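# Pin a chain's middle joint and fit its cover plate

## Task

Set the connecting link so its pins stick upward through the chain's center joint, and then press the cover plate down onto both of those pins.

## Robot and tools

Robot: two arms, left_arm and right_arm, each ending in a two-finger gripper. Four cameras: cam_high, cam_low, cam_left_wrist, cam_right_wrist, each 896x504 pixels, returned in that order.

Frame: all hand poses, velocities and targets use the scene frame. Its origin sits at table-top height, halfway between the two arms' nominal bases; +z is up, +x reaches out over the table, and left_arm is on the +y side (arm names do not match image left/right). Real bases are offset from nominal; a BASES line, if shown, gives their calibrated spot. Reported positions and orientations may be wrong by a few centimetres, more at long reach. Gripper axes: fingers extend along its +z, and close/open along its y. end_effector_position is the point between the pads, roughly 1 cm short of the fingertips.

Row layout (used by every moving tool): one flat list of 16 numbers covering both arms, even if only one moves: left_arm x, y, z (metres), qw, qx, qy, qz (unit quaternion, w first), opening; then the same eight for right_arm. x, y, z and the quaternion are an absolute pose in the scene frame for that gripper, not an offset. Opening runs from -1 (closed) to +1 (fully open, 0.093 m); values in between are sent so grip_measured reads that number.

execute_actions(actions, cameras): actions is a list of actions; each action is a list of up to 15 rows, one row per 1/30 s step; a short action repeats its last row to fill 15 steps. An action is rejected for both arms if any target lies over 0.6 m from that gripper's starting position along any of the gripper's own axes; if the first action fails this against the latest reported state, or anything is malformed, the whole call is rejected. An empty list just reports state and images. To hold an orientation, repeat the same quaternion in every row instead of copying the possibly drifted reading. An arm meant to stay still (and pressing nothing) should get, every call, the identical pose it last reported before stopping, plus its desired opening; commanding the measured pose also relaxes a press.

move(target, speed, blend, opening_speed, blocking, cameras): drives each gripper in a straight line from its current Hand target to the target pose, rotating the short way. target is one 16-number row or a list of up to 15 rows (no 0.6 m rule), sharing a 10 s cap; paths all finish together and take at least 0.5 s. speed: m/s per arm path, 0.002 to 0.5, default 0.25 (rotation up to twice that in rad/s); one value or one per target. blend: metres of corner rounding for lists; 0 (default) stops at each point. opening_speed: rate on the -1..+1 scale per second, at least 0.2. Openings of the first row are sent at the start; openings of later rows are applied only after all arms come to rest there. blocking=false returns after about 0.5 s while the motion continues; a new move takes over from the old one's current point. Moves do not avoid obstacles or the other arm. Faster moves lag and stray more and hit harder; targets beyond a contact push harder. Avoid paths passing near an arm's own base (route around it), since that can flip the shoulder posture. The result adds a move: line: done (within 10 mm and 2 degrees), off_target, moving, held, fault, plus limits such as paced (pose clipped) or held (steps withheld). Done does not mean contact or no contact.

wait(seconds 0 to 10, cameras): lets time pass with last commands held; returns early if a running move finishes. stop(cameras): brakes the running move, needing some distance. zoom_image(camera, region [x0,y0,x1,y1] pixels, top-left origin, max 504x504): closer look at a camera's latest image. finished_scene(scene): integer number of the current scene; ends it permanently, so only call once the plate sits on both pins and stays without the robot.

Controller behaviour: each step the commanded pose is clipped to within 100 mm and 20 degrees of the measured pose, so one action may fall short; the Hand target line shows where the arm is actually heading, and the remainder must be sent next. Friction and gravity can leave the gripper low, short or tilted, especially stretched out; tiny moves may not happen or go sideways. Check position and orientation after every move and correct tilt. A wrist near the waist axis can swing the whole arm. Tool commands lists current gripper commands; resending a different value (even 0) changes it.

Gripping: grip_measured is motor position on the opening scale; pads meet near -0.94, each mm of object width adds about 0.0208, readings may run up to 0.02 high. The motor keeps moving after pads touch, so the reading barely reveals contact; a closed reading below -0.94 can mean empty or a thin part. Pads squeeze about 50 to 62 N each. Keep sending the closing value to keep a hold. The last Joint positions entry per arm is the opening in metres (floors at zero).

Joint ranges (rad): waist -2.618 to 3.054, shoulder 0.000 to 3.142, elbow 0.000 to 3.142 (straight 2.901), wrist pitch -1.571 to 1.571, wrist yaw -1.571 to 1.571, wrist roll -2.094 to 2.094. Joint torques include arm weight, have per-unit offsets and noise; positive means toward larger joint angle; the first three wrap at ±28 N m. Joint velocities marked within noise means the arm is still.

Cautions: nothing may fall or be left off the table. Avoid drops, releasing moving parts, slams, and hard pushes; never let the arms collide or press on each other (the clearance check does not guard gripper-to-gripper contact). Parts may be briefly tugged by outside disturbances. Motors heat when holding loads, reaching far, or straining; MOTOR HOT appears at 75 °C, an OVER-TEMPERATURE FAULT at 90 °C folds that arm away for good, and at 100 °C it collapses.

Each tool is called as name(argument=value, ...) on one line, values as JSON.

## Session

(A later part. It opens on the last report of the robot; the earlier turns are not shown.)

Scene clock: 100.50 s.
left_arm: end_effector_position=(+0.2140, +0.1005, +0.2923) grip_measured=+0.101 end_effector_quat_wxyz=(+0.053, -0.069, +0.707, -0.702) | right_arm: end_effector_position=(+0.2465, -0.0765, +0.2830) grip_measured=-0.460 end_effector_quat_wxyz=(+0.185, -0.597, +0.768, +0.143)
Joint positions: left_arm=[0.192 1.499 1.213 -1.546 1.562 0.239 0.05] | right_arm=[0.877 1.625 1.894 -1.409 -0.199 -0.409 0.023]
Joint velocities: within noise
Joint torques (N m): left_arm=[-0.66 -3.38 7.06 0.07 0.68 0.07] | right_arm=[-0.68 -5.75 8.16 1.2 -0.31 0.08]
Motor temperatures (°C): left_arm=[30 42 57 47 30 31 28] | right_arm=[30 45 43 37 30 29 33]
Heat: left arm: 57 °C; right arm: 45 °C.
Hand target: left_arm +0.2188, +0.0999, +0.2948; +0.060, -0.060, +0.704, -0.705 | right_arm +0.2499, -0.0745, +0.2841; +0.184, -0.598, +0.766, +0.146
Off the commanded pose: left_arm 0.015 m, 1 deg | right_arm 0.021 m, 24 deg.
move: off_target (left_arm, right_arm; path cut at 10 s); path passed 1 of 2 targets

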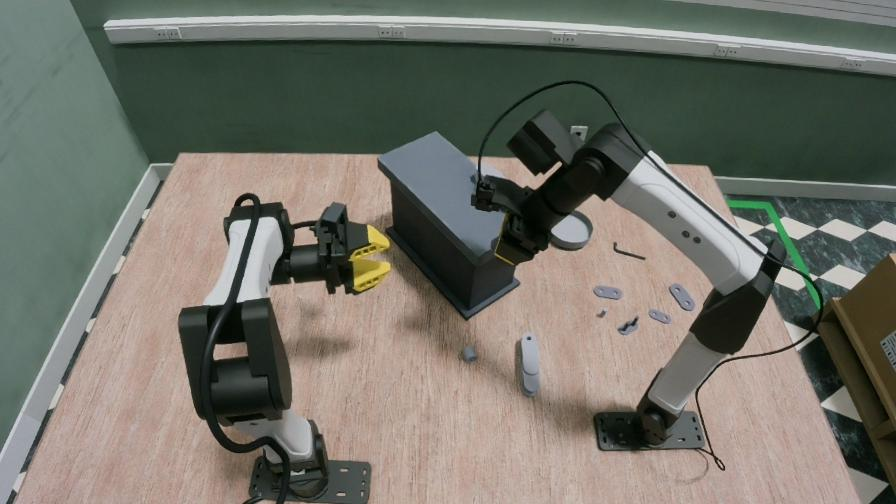

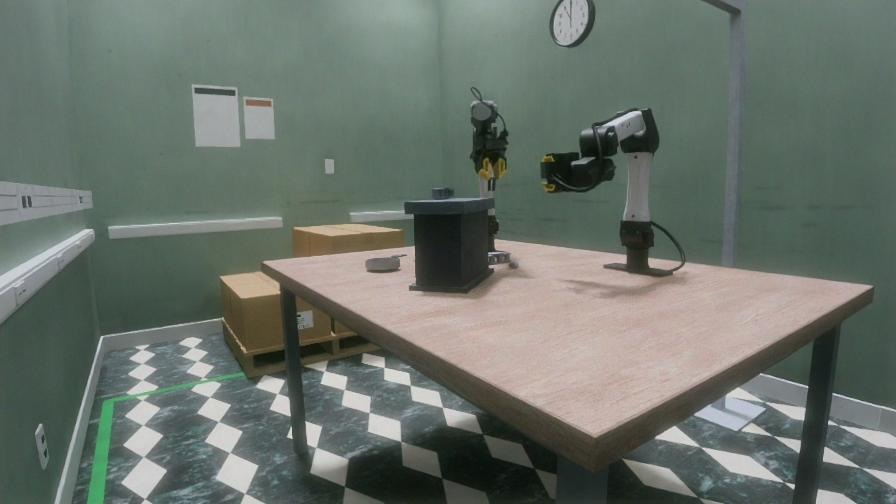

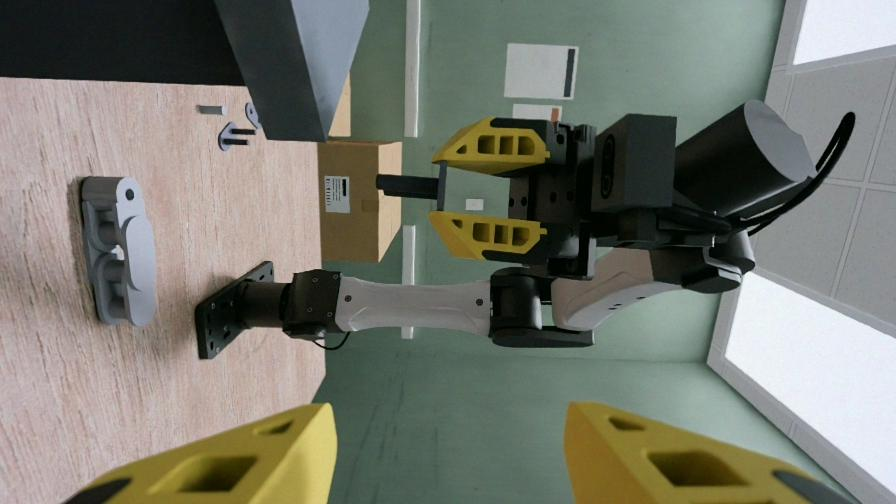

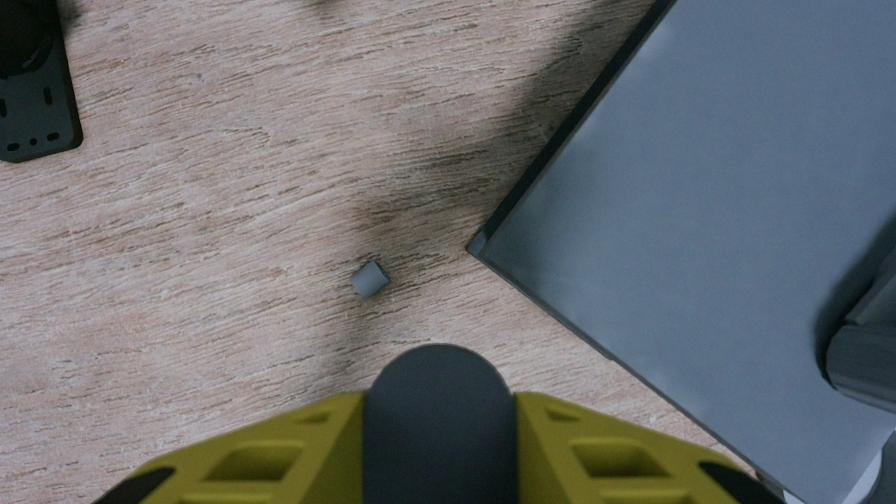

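move(target=[[0.15, 0.05, 0.29, 0.2418, -0.2418, 0.6645, -0.6645, 0.1, 0.235, -0.08, 0.295, 0.1005, -0.8803, 0.4105, 0.2154, -0.65]], speed=[0.3])

Scene clock: 103.93 s.
left_arm: end_effector_position=(+0.1552, +0.0517, +0.2871) grip_measured=+0.101 end_effector_quat_wxyz=(-0.015, +0.003, +0.705, -0.709) | right_arm: end_effector_position=(+0.2369, -0.0771, +0.2935) grip_measured=-0.460 end_effector_quat_wxyz=(-0.213, +0.857, -0.432, -0.185)
Joint positions: left_arm=[-0.01 1.394 1.09 -1.545 1.577 0.261 0.05] | right_arm=[0.762 1.721 2.028 -1.576 -0.493 -1.377 0.023]
Joint velocities: within noise
Joint torques (N m): left_arm=[-0.58 -5.2 4.78 -0.21 0.65 0.17] | right_arm=[-0.54 -8.94 4.98 0.9 -0.54 0.08]
Motor temperatures (°C): left_arm=[30 42 57 46 30 31 28] | right_arm=[30 45 43 37 30 29 33]
Heat: left arm: 57 °C; right arm: 45 °C.
Hand target: left_arm +0.1501, +0.0509, +0.2899; -0.013, +0.007, +0.702, -0.712 | right_arm +0.2348, -0.0799, +0.2944; -0.213, +0.857, -0.430, -0.190
Off the commanded pose: left_arm 0.006 m, 41 deg; orientation clipped | right_arm 0.004 m, 14 deg.
joint sent to its limit (left arm) — joint 5 (wrist yaw), upper limit. The joint targets are off in orientation, not in position.
joint sent to its limit (right arm) — joint 4 (wrist pitch), lower limit. The joint targets are off in orientation, not in position.
move: off_target (left_arm, right_arm); limits=paced

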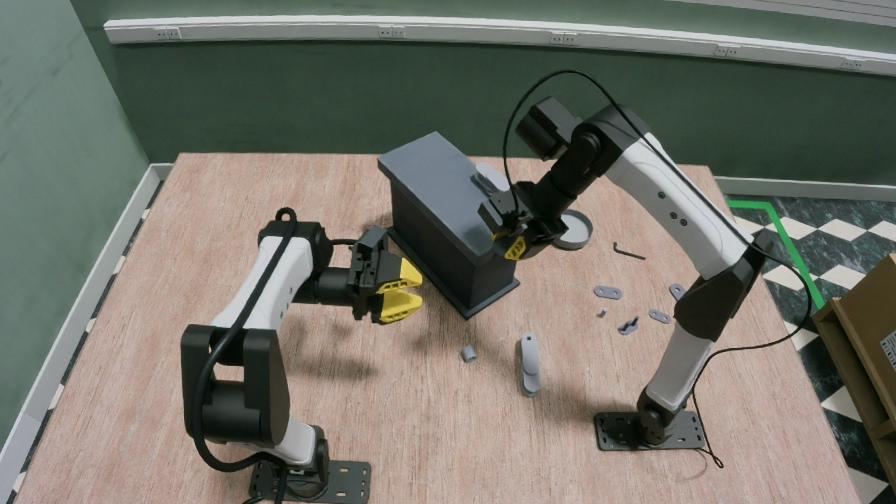

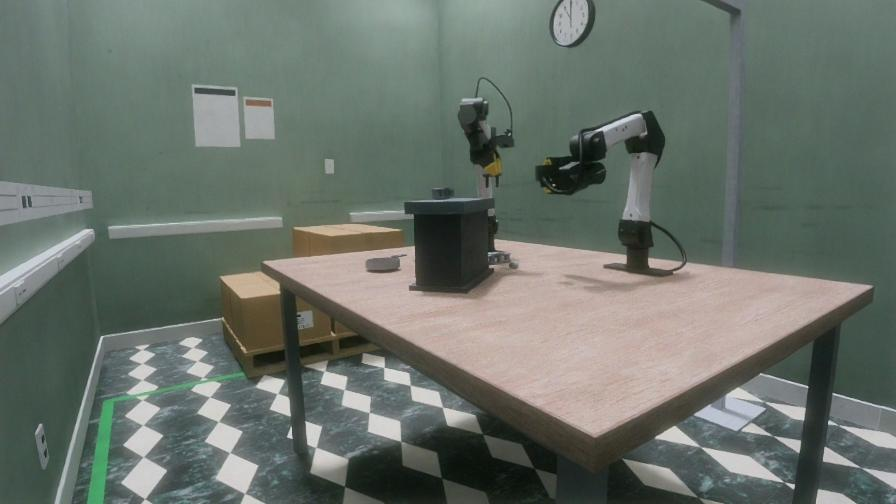

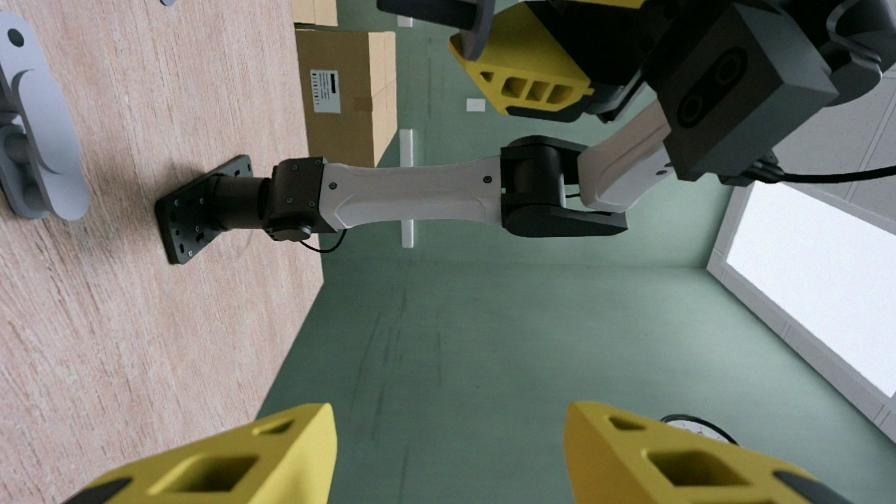

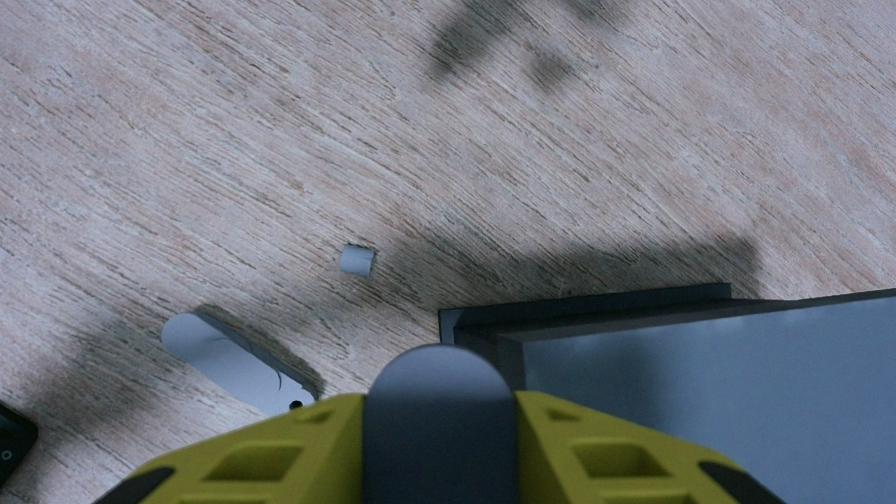

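move(target=[[0.15, 0.06, 0.27, 0.5964,0.3799,0.5964,-0.3799, 0.1, 0.20, -0.10, 0.25, 0.1277,-0.8192,0.5219,0.2005, -0.65]], speed=[0.4], cameras=["cam_high"])

move(target=[[0.15, 0.06, 0.27, 0.4056,0.1228,0.6964,-0.5792, 0.1, 0.20, -0.09, 0.25, 0.1277,-0.8192,0.5219,0.2005, -0.65],[0.146, 0.025, 0.235, 0.1530,-0.1530,0.6903,-0.6903, 0.1, 0.20, -0.09, 0.25, 0.1277,-0.8192,0.5219,0.2005, -0.65]], speed=[0.4, 0.4], blend=0.02)

Scene clock: 108.60 s.
left_arm: end_effector_position=(+0.1492, +0.0603, +0.2721) grip_measured=+0.101 end_effector_quat_wxyz=(+0.597, +0.386, +0.593, -0.378) | right_arm: end_effector_position=(+0.2036, -0.0985, +0.2435) grip_measured=-0.460 end_effector_quat_wxyz=(-0.114, +0.818, -0.525, -0.206)
Joint positions: left_arm=[-0.081 0.58 0.397 0.179 1.043 0.015 0.05] | right_arm=[0.806 1.63 1.751 -1.54 -0.453 -1.167 0.023]
Joint velocities: within noise
Joint torques (N m): left_arm=[-0.66 0.73 6.19 1.85 -0.14 -0.23] | right_arm=[0.62 -10.66 5.14 0.79 -0.36 0.26]
Motor temperatures (°C): left_arm=[30 42 57 46 30 31 28] | right_arm=[30 46 42 37 30 29 33]
Heat: left arm: 57 °C; right arm: 46 °C.
Hand target: left_arm +0.1500, +0.0601, +0.2700; +0.596, +0.380, +0.597, -0.380 | right_arm +0.2000, -0.1000, +0.2500; -0.128, +0.819, -0.522, -0.201
Off the commanded pose: left_arm 0.002 m, 1 deg | right_arm 0.008 m, 2 deg.
move: done
Images, in order (width x height): cam_high 896x504.

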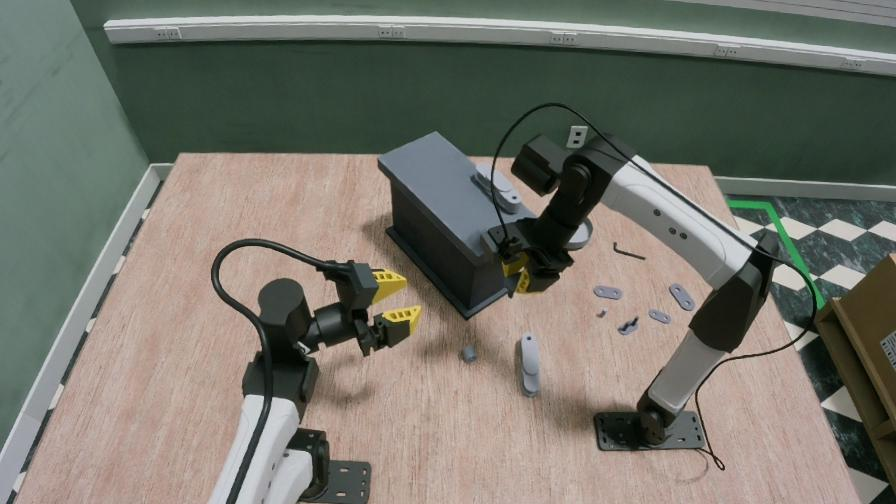

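Scene clock: 111.50 s.
left_arm: end_effector_position=(+0.1448, +0.0254, +0.2388) grip_measured=+0.101 end_effector_quat_wxyz=(+0.157, -0.144, +0.691, -0.691) | right_arm: end_effector_position=(+0.1992, -0.0932, +0.2435) grip_measured=-0.460 end_effector_quat_wxyz=(-0.114, +0.818, -0.525, -0.206)
Joint positions: left_arm=[-0.357 0.614 0.264 0.354 0.768 -1.556 0.05] | right_arm=[0.831 1.63 1.751 -1.529 -0.448 -1.14 0.023]
Joint velocities: within noise
Joint torques (N m): left_arm=[-0.65 0.98 6.34 2.05 -0.14 -0.24] | right_arm=[0.61 -8.32 7.3 0.82 -0.36 0.25]
Motor temperatures (°C): left_arm=[30 42 57 47 30 31 28] | right_arm=[30 46 42 37 30 28 33]
Heat: left arm: 57 °C; right arm: 46 °C.
Hand target: left_arm +0.1460, +0.0251, +0.2351; +0.153, -0.153, +0.690, -0.690 | right_arm +0.1999, -0.0901, +0.2501; -0.128, +0.819, -0.522, -0.201
Off the commanded pose: left_arm 0.004 m, 1 deg | right_arm 0.007 m, 2 deg.
move: done

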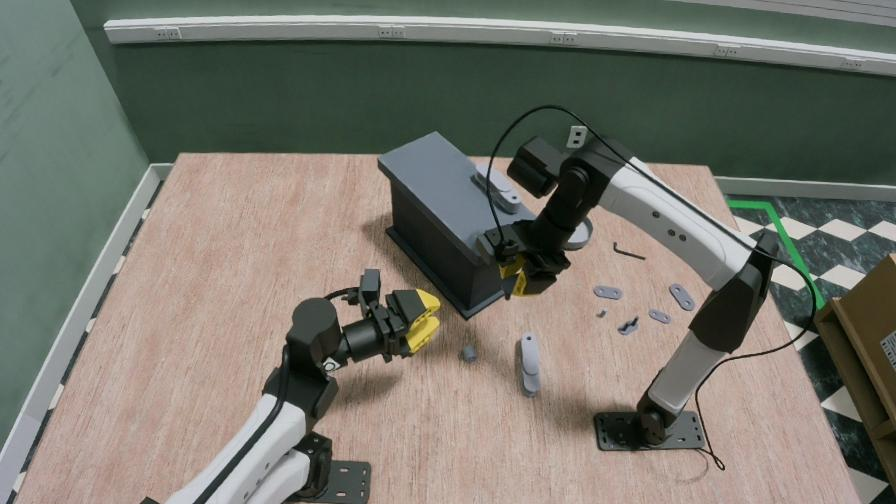

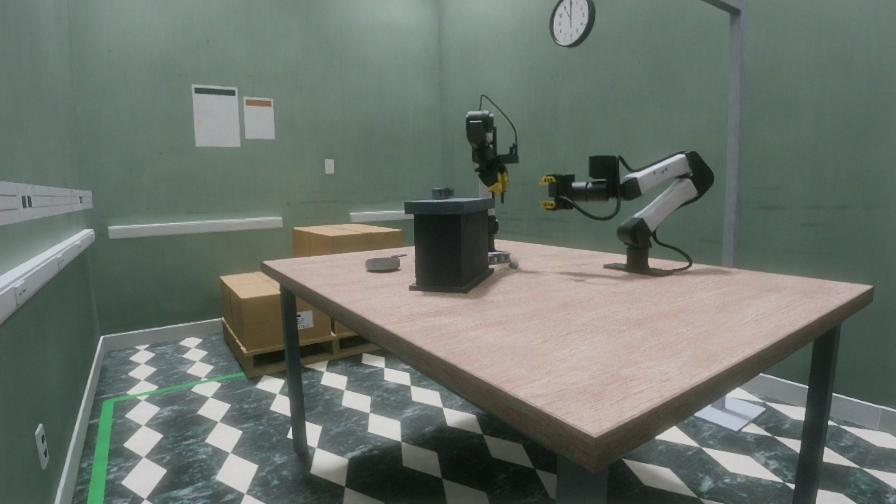

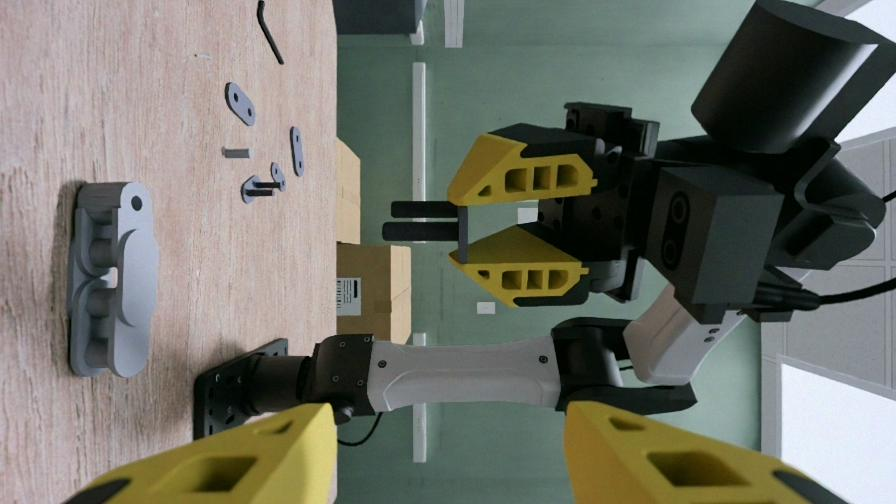

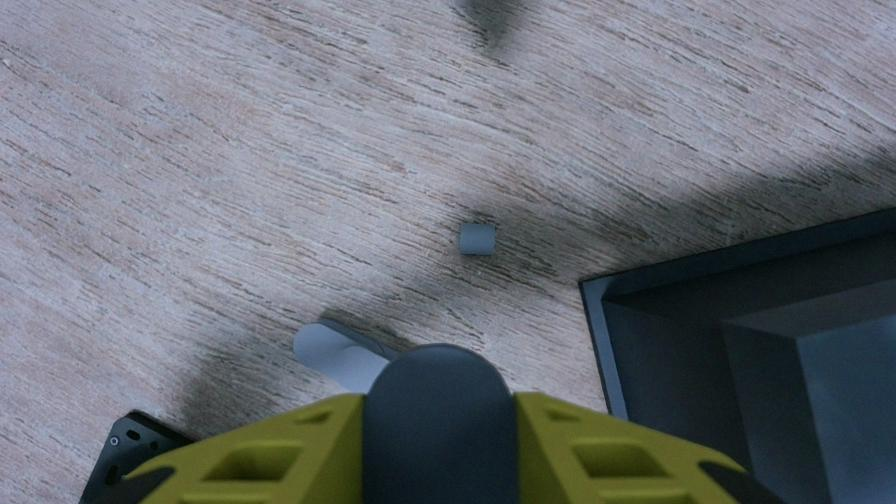

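move(target=[[0.1620, -0.022, 0.242, 0.1530,-0.1530,0.6903,-0.6903, 0.1, 0.20, -0.09, 0.25, 0.1277,-0.8192,0.5219,0.2005, -0.65]], speed=[0.1], cameras=["cam_left_wrist","cam_high"])

Scene clock: 114.03 s.
left_arm: end_effector_position=(+0.1588, -0.0198, +0.2317) grip_measured=+0.101 end_effector_quat_wxyz=(+0.149, -0.152, +0.698, -0.683) | right_arm: end_effector_position=(+0.1993, -0.0931, +0.2435) grip_measured=-0.460 end_effector_quat_wxyz=(-0.114, +0.818, -0.525, -0.206)
Joint positions: left_arm=[-0.586 0.865 0.314 0.526 0.539 -1.558 0.05] | right_arm=[0.831 1.63 1.751 -1.529 -0.448 -1.14 0.023]
Joint velocities: within noise
Joint torques (N m): left_arm=[-0.65 -0.23 9.01 2.2 -0.14 -0.11] | right_arm=[0.62 -8.29 7.28 0.82 -0.36 0.25]
Motor temperatures (°C): left_arm=[30 42 57 47 30 30 28] | right_arm=[30 46 43 36 30 28 33]
Heat: left arm: 57 °C; right arm: 46 °C.
Hand target: left_arm +0.1617, -0.0216, +0.2420; +0.153, -0.153, +0.690, -0.690 | right_arm +0.1999, -0.0901, +0.2501; -0.128, +0.819, -0.522, -0.201
Off the commanded pose: left_arm 0.011 m, 1 deg | right_arm 0.007 m, 2 deg.
move: off_target (left_arm)
Images, in order (width x height): cam_high 896x504, cam_left_wrist 896x504.

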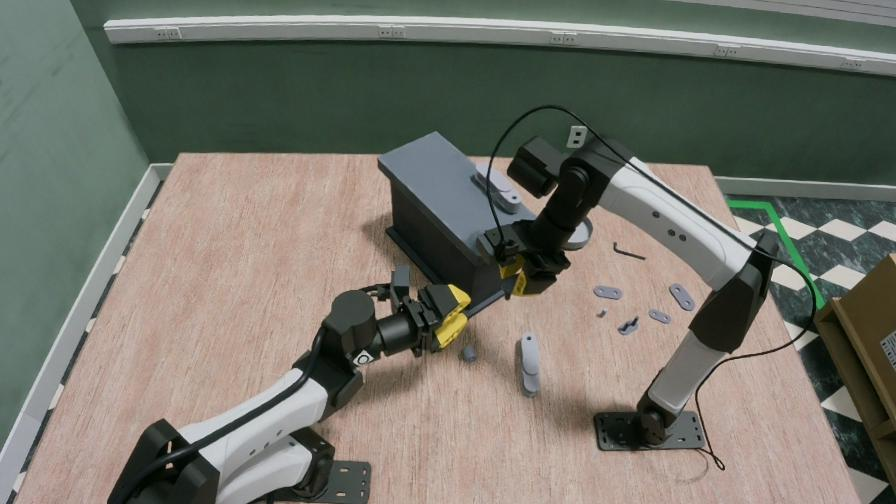

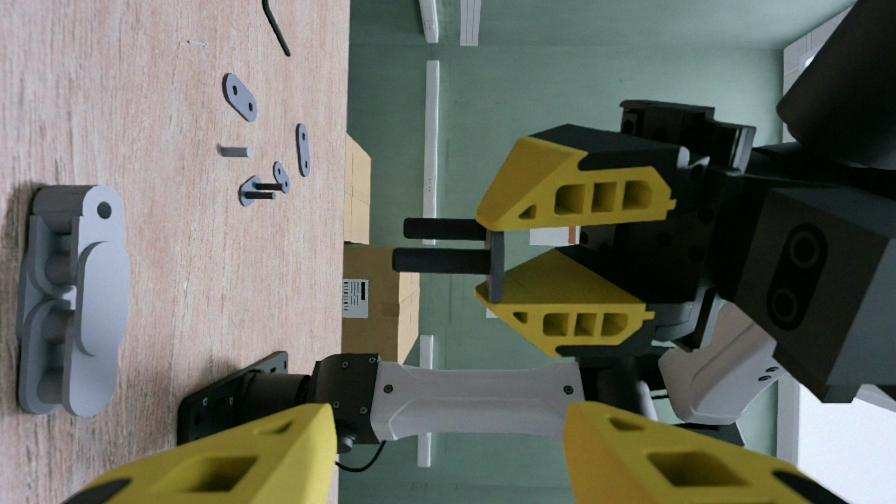

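move(target=[[0.162, -0.022, 0.257, 0.1530,-0.1530,0.6903,-0.6903, 0.1, 0.20, -0.09, 0.25, 0.1277,-0.8192,0.5219,0.2005, -0.65],[0.1780, -0.056, 0.257, 0.1530,-0.1530,0.6903,-0.6903, 0.1, 0.20, -0.09, 0.25, 0.1277,-0.8192,0.5219,0.2005, -0.65]], speed=[0.1,0.1], cameras=["cam_left_wrist","cam_high"])

Scene clock: 116.40 s.
left_arm: end_effector_position=(+0.1748, -0.0532, +0.2477) grip_measured=+0.101 end_effector_quat_wxyz=(+0.150, -0.151, +0.698, -0.684) | right_arm: end_effector_position=(+0.1993, -0.0931, +0.2435) grip_measured=-0.460 end_effector_quat_wxyz=(-0.114, +0.818, -0.525, -0.206)
Joint positions: left_arm=[-0.68 1.036 0.441 0.573 0.445 -1.559 0.05] | right_arm=[0.831 1.63 1.751 -1.529 -0.448 -1.14 0.023]
Joint velocities: within noise
Joint torques (N m): left_arm=[-0.65 -1.24 8.88 2.18 -0.1 -0.11] | right_arm=[0.62 -8.31 7.3 0.82 -0.36 0.25]
Motor temperatures (°C): left_arm=[30 42 57 48 30 30 28] | right_arm=[30 46 43 36 30 28 33]
Heat: left arm: 57 °C; right arm: 46 °C.
Hand target: left_arm +0.1778, -0.0557, +0.2569; +0.153, -0.153, +0.690, -0.690 | right_arm +0.1999, -0.0901, +0.2501; -0.128, +0.819, -0.522, -0.201
Off the commanded pose: left_arm 0.010 m, 1 deg | right_arm 0.007 m, 2 deg.
move: done
Images, in order (width x height): cam_high 896x504, cam_left_wrist 896x504.

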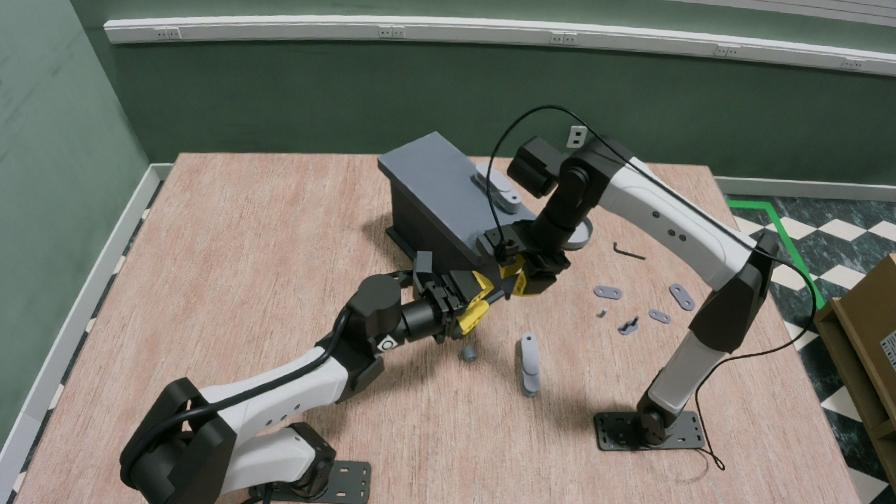

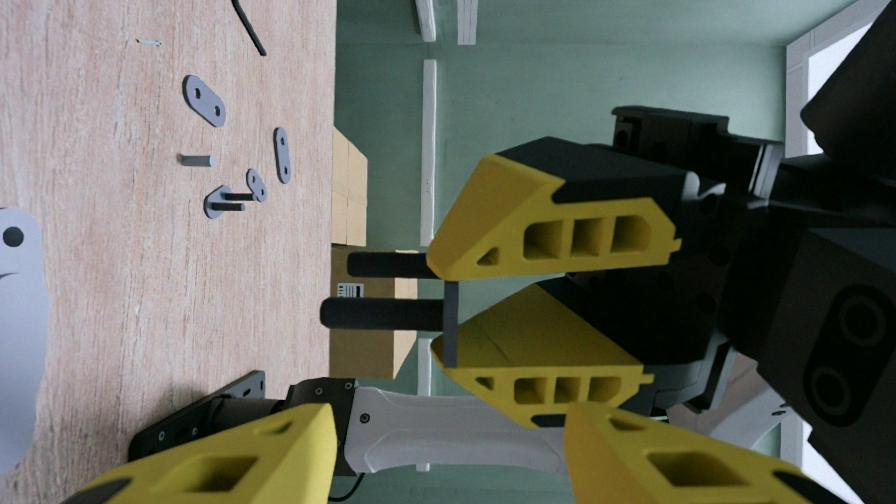

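zoom_image(camera="cam_high", region=[400, 220, 580, 360])

execute_actions(actions=[], cameras=["cam_right_wrist","cam_low","cam_left_wrist"])

zoom_image(camera="cam_low", region=[460, 130, 620, 230])

Scaled by 2.800 from the camera's 896x504 image, which has a finer 1280x720 frame.

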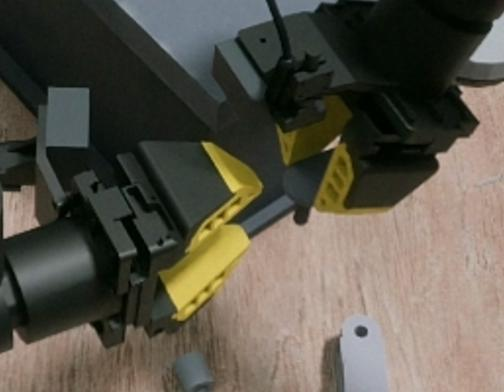

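Scene clock: 117.07 s.
left_arm: end_effector_position=(+0.1750, -0.0531, +0.2479) grip_measured=+0.101 end_effector_quat_wxyz=(+0.150, -0.151, +0.698, -0.684) | right_arm: end_effector_position=(+0.1993, -0.0931, +0.2435) grip_measured=-0.460 end_effector_quat_wxyz=(-0.114, +0.818, -0.525, -0.206)
Joint positions: left_arm=[-0.68 1.036 0.441 0.573 0.444 -1.559 0.05] | right_arm=[0.831 1.63 1.751 -1.529 -0.448 -1.14 0.023]
Joint velocities: within noise
Joint torques (N m): left_arm=[-0.65 -1.24 8.9 2.17 -0.12 -0.11] | right_arm=[0.61 -8.29 7.28 0.82 -0.36 0.25]
Motor temperatures (°C): left_arm=[30 42 57 48 30 30 28] | right_arm=[30 46 43 36 30 28 33]
Heat: left arm: 57 °C; right arm: 46 °C.
Hand target: left_arm +0.1778, -0.0557, +0.2569; +0.153, -0.153, +0.690, -0.690 | right_arm +0.1999, -0.0901, +0.2501; -0.128, +0.819, -0.522, -0.201
Tool commands: left_gripper/opening=+0.1 right_gripper/opening=-0.65
Off the commanded pose: left_arm 0.010 m, 1 deg | right_arm 0.007 m, 2 deg.
Images, in order (width x height): cam_low 896x504, cam_left_wrist 896x504, cam_right_wrist 896x504.

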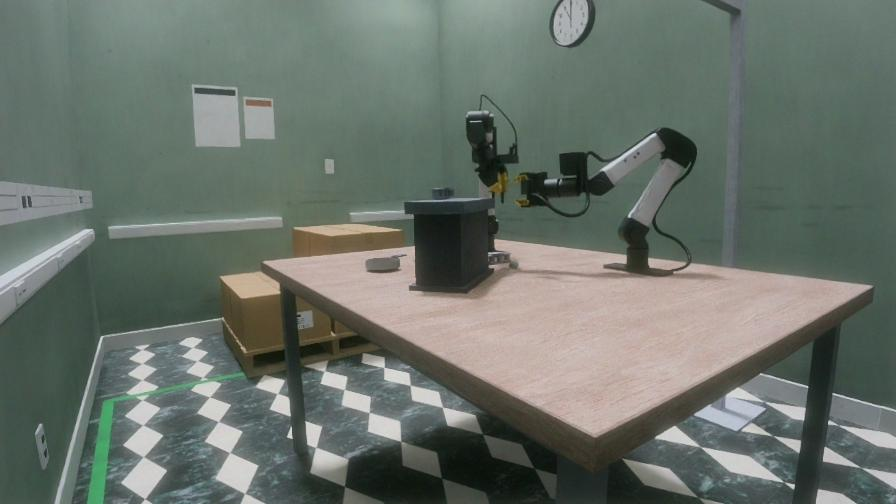

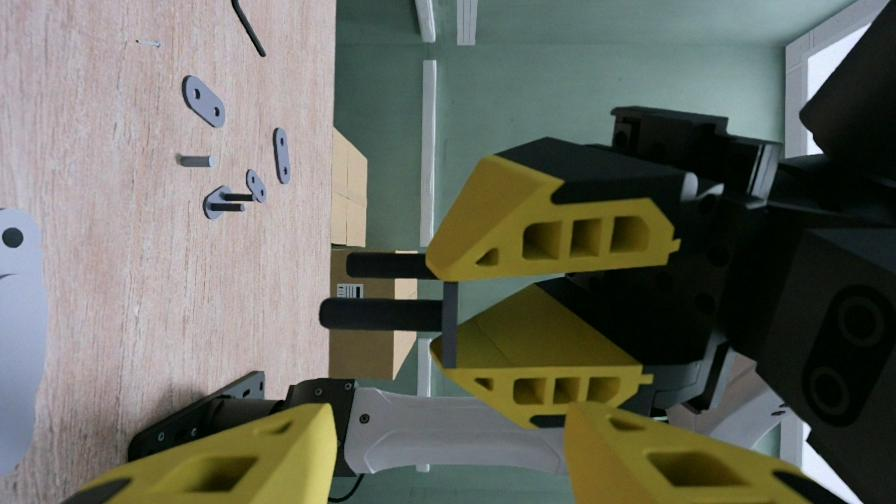

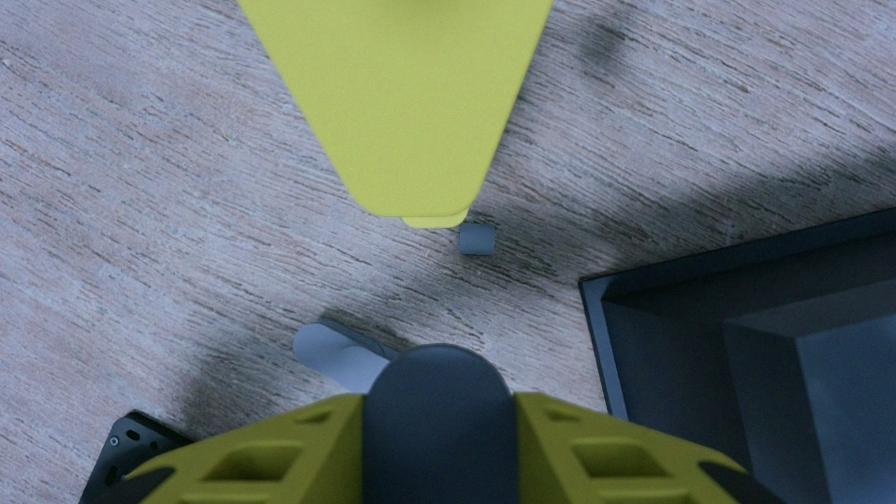

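Scaled by 3.150 from the camera's 896x504 image, which has a finer 1280x720 frame.

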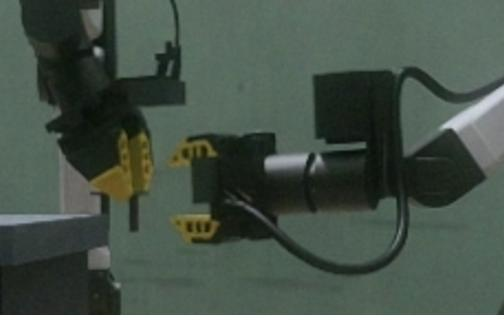

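move(target=[[0.1886, -0.0787, 0.257, 0.1530,-0.1530,0.6903,-0.6903, 0.1, 0.20, -0.09, 0.25, 0.1277,-0.8192,0.5219,0.2005, -0.65]], speed=[0.08], cameras=["cam_left_wrist","cam_low","cam_right_wrist"])

zoom_image(camera="cam_low", region=[460, 150, 560, 230])

Scene clock: 118.83 s.
left_arm: end_effector_position=(+0.1852, -0.0754, +0.2488) grip_measured=+0.101 end_effector_quat_wxyz=(+0.150, -0.150, +0.698, -0.684) | right_arm: end_effector_position=(+0.1993, -0.0931, +0.2435) grip_measured=-0.460 end_effector_quat_wxyz=(-0.114, +0.818, -0.525, -0.206)
Joint positions: left_arm=[-0.727 1.155 0.501 0.634 0.398 -1.559 0.05] | right_arm=[0.831 1.63 1.751 -1.529 -0.448 -1.14 0.023]
Joint velocities: within noise
Joint torques (N m): left_arm=[-0.62 -1.94 8.8 2.13 -0.14 -0.11] | right_arm=[0.59 -8.31 7.3 0.82 -0.36 0.25]
Motor temperatures (°C): left_arm=[30 42 57 48 30 30 28] | right_arm=[30 46 43 36 30 28 33]
Heat: left arm: 57 °C; right arm: 46 °C.
Hand target: left_arm +0.1884, -0.0784, +0.2569; +0.153, -0.153, +0.690, -0.690 | right_arm +0.1999, -0.0901, +0.2501; -0.128, +0.819, -0.522, -0.201
Off the commanded pose: left_arm 0.009 m, 1 deg | right_arm 0.007 m, 2 deg.
move: done
Images, in order (width x height): cam_low 896x504, cam_left_wrist 896x504, cam_right_wrist 896x504.

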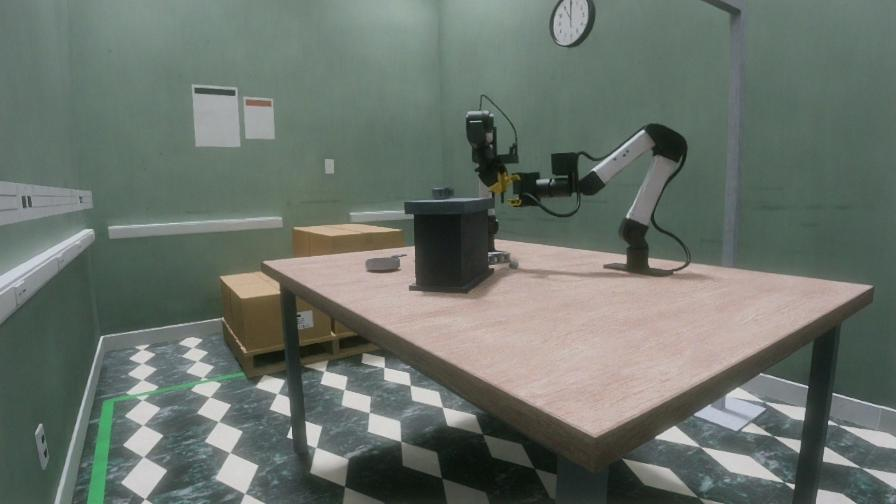

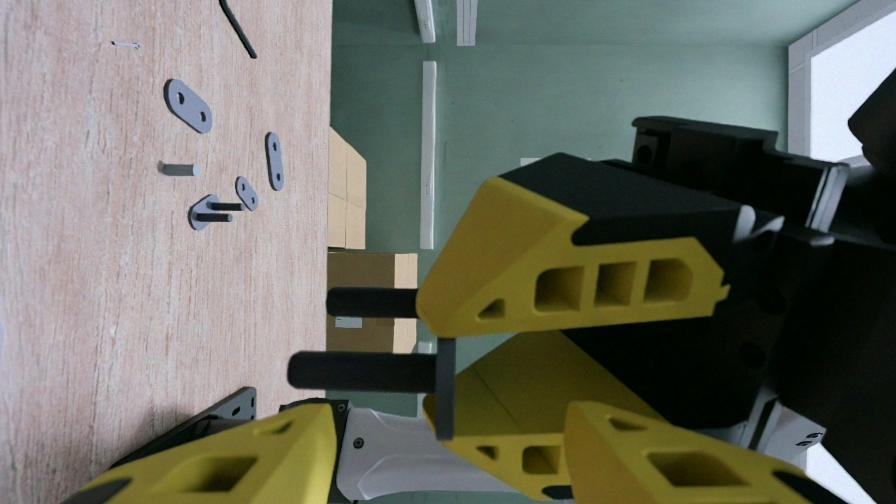

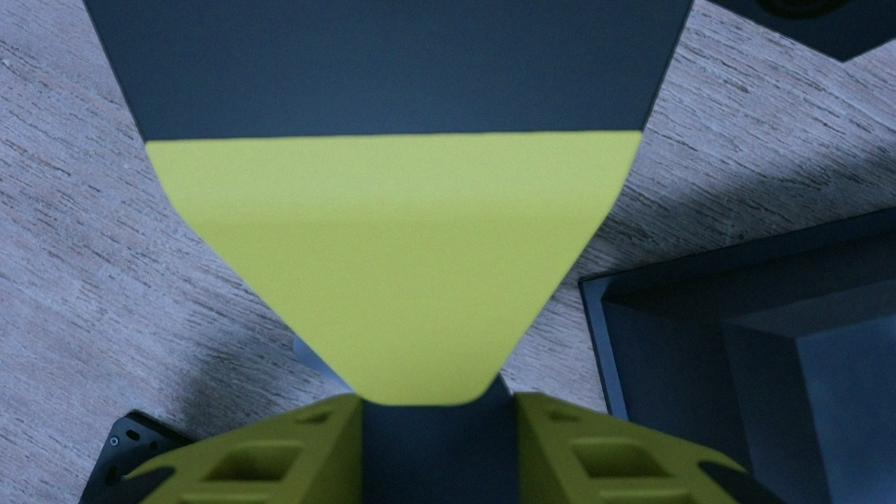

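Scaled by 5.040 from the camera's 896x504 image, which has a finer 1280x720 frame.

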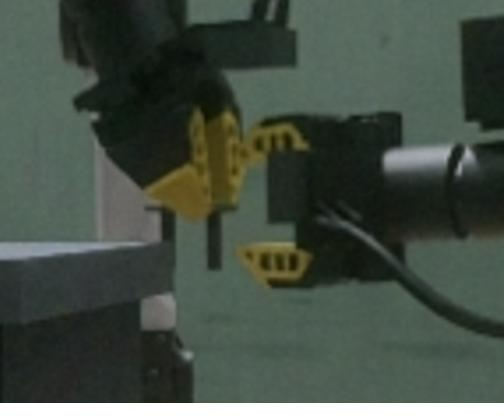

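move(target=[[0.1914, -0.0845, 0.256, 0.1530,-0.1530,0.6903,-0.6903, 0.1, 0.20, -0.09, 0.25, 0.1277,-0.8192,0.5219,0.2005, -0.65]], speed=[0.05], cameras=["cam_left_wrist","cam_right_wrist"])

Scene clock: 120.53 s.
left_arm: end_effector_position=(+0.1881, -0.0810, +0.2480) grip_measured=+0.101 end_effector_quat_wxyz=(+0.151, -0.150, +0.698, -0.684) | right_arm: end_effector_position=(+0.1993, -0.0931, +0.2435) grip_measured=-0.460 end_effector_quat_wxyz=(-0.114, +0.818, -0.525, -0.206)
Joint positions: left_arm=[-0.737 1.187 0.515 0.652 0.388 -1.559 0.05] | right_arm=[0.831 1.63 1.751 -1.529 -0.448 -1.14 0.023]
Joint velocities: within noise
Joint torques (N m): left_arm=[-0.69 -2.17 8.73 2.21 -0.11 -0.11] | right_arm=[0.64 -8.31 7.28 0.82 -0.36 0.25]
Motor temperatures (°C): left_arm=[30 42 57 48 30 30 28] | right_arm=[30 46 43 36 30 28 33]
Heat: left arm: 57 °C; right arm: 46 °C.
Hand target: left_arm +0.1911, -0.0842, +0.2561; +0.153, -0.153, +0.690, -0.690 | right_arm +0.1998, -0.0901, +0.2501; -0.128, +0.819, -0.522, -0.201
Off the commanded pose: left_arm 0.009 m, 1 deg | right_arm 0.007 m, 2 deg.
move: done
Images, in order (width x height): cam_left_wrist 896x504, cam_right_wrist 896x504.

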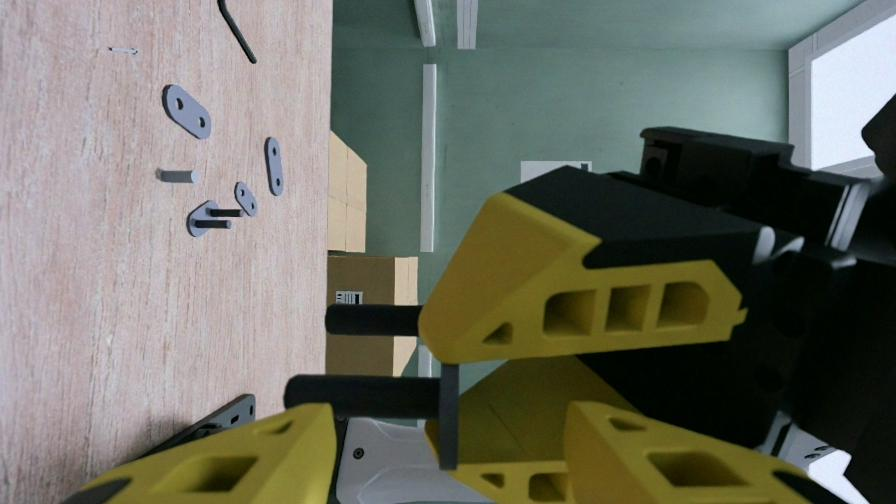

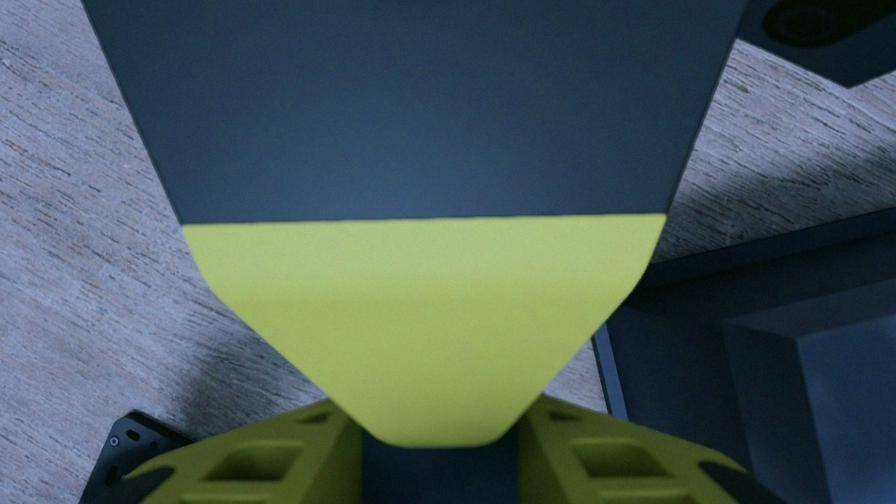

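move(target=[[0.1914, -0.0845, 0.256, 0.1530,-0.1530,0.6903,-0.6903, -0.6, 0.20, -0.09, 0.25, 0.1277,-0.8192,0.5219,0.2005, -0.65]], opening_speed=1, cameras=["cam_left_wrist"])

Scene clock: 122.30 s.
left_arm: end_effector_position=(+0.1882, -0.0810, +0.2482) grip_measured=-0.599 end_effector_quat_wxyz=(+0.151, -0.150, +0.697, -0.684) | right_arm: end_effector_position=(+0.1993, -0.0931, +0.2435) grip_measured=-0.460 end_effector_quat_wxyz=(-0.114, +0.818, -0.525, -0.206)
Joint positions: left_arm=[-0.737 1.187 0.515 0.653 0.387 -1.559 0.016] | right_arm=[0.831 1.63 1.751 -1.529 -0.448 -1.14 0.023]
Joint velocities: within noise
Joint torques (N m): left_arm=[-0.66 -2.14 8.75 2.19 -0.13 -0.11] | right_arm=[0.62 -8.32 7.3 0.82 -0.36 0.25]
Motor temperatures (°C): left_arm=[30 42 57 49 30 30 28] | right_arm=[30 46 43 36 30 28 34]
Heat: left arm: 57 °C; right arm: 46 °C.
Hand target: left_arm +0.1911, -0.0843, +0.2560; +0.153, -0.153, +0.690, -0.690 | right_arm +0.1998, -0.0901, +0.2501; -0.128, +0.819, -0.522, -0.201
Off the commanded pose: left_arm 0.009 m, 1 deg | right_arm 0.007 m, 2 deg.
move: done
Images, in order (width x height): cam_left_wrist 896x504.

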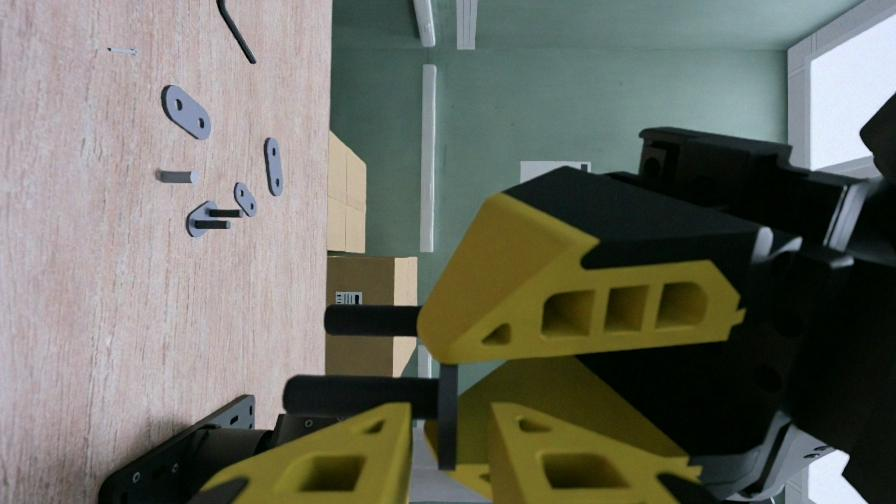

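move(target=[[0.1914, -0.0845, 0.256, 0.1530,-0.1530,0.6903,-0.6903, -1, 0.20, -0.09, 0.25, 0.1277,-0.8192,0.5219,0.2005, -0.65]], opening_speed=0.6, cameras=["cam_left_wrist","cam_right_wrist","cam_low"])

zoom_image(camera="cam_low", region=[460, 150, 560, 230])

Scene clock: 123.67 s.
left_arm: end_effector_position=(+0.1884, -0.0810, +0.2478) grip_measured=-0.979 end_effector_quat_wxyz=(+0.151, -0.151, +0.698, -0.684) | right_arm: end_effector_position=(+0.1994, -0.0931, +0.2435) grip_measured=-0.460 end_effector_quat_wxyz=(-0.114, +0.818, -0.525, -0.206)
Joint positions: left_arm=[-0.737 1.189 0.515 0.653 0.387 -1.559 0] | right_arm=[0.831 1.63 1.751 -1.528 -0.447 -1.14 0.023]
Joint velocities: within noise
Joint torques (N m): left_arm=[-0.69 -2.22 8.76 2.18 -0.13 -0.11] | right_arm=[0.61 -8.31 7.28 0.82 -0.35 0.25]
Motor temperatures (°C): left_arm=[30 42 57 49 30 30 28] | right_arm=[30 46 43 36 30 28 34]
Heat: left arm: 57 °C; right arm: 46 °C.
Hand target: left_arm +0.1912, -0.0843, +0.2559; +0.153, -0.153, +0.690, -0.690 | right_arm +0.1999, -0.0901, +0.2501; -0.128, +0.819, -0.522, -0.201
Off the commanded pose: left_arm 0.009 m, 1 deg | right_arm 0.007 m, 2 deg.
move: done
Images, in order (width x height): cam_low 896x504, cam_left_wrist 896x504, cam_right_wrist 896x504.

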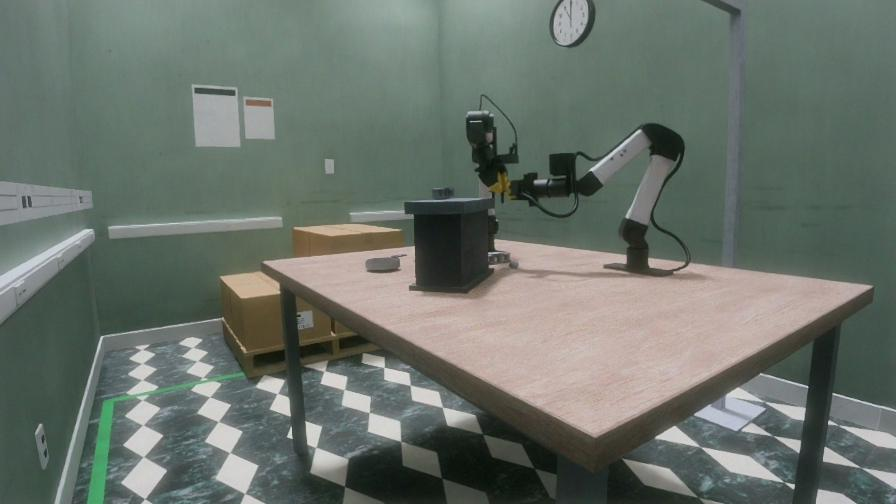

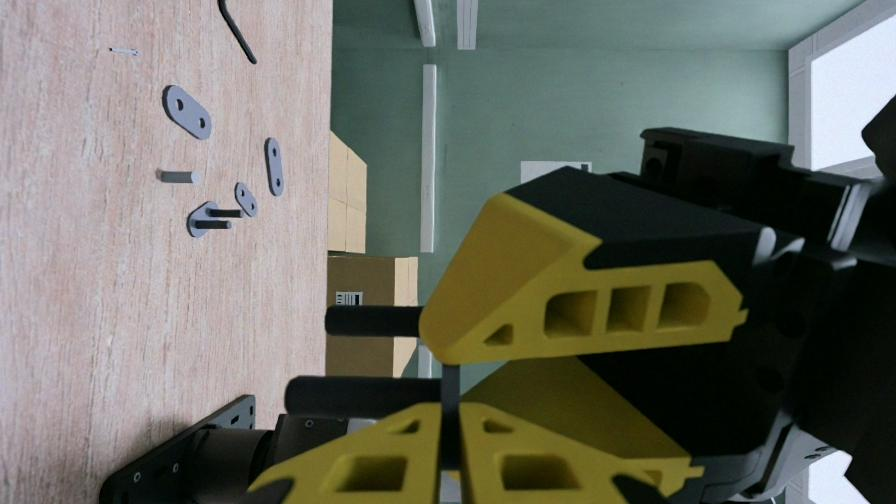

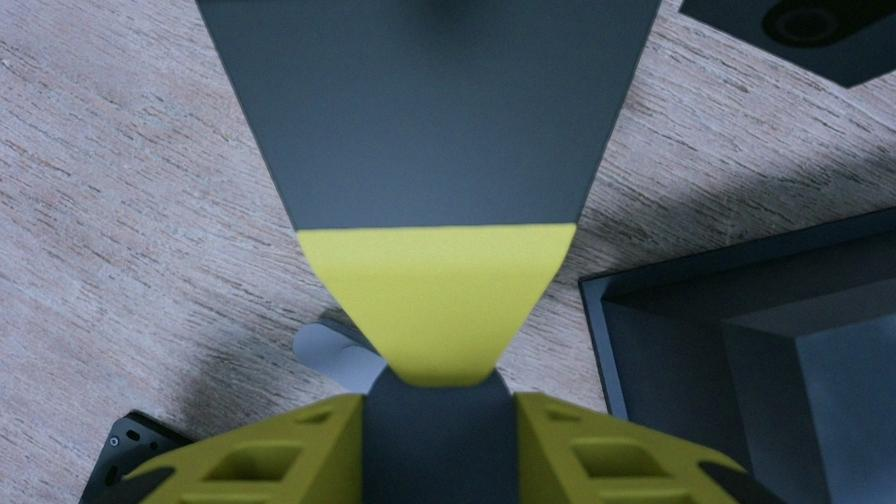

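Scaled by 5.040 from the camera's 896x504 image, which has a finer 1280x720 frame.

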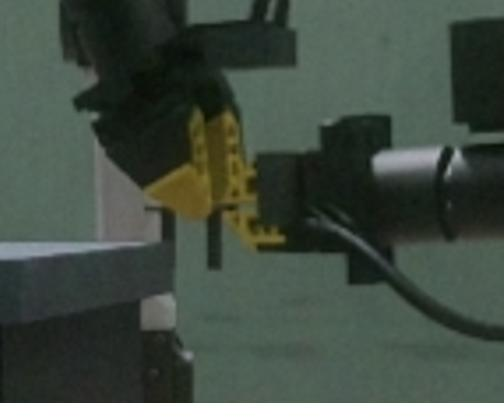

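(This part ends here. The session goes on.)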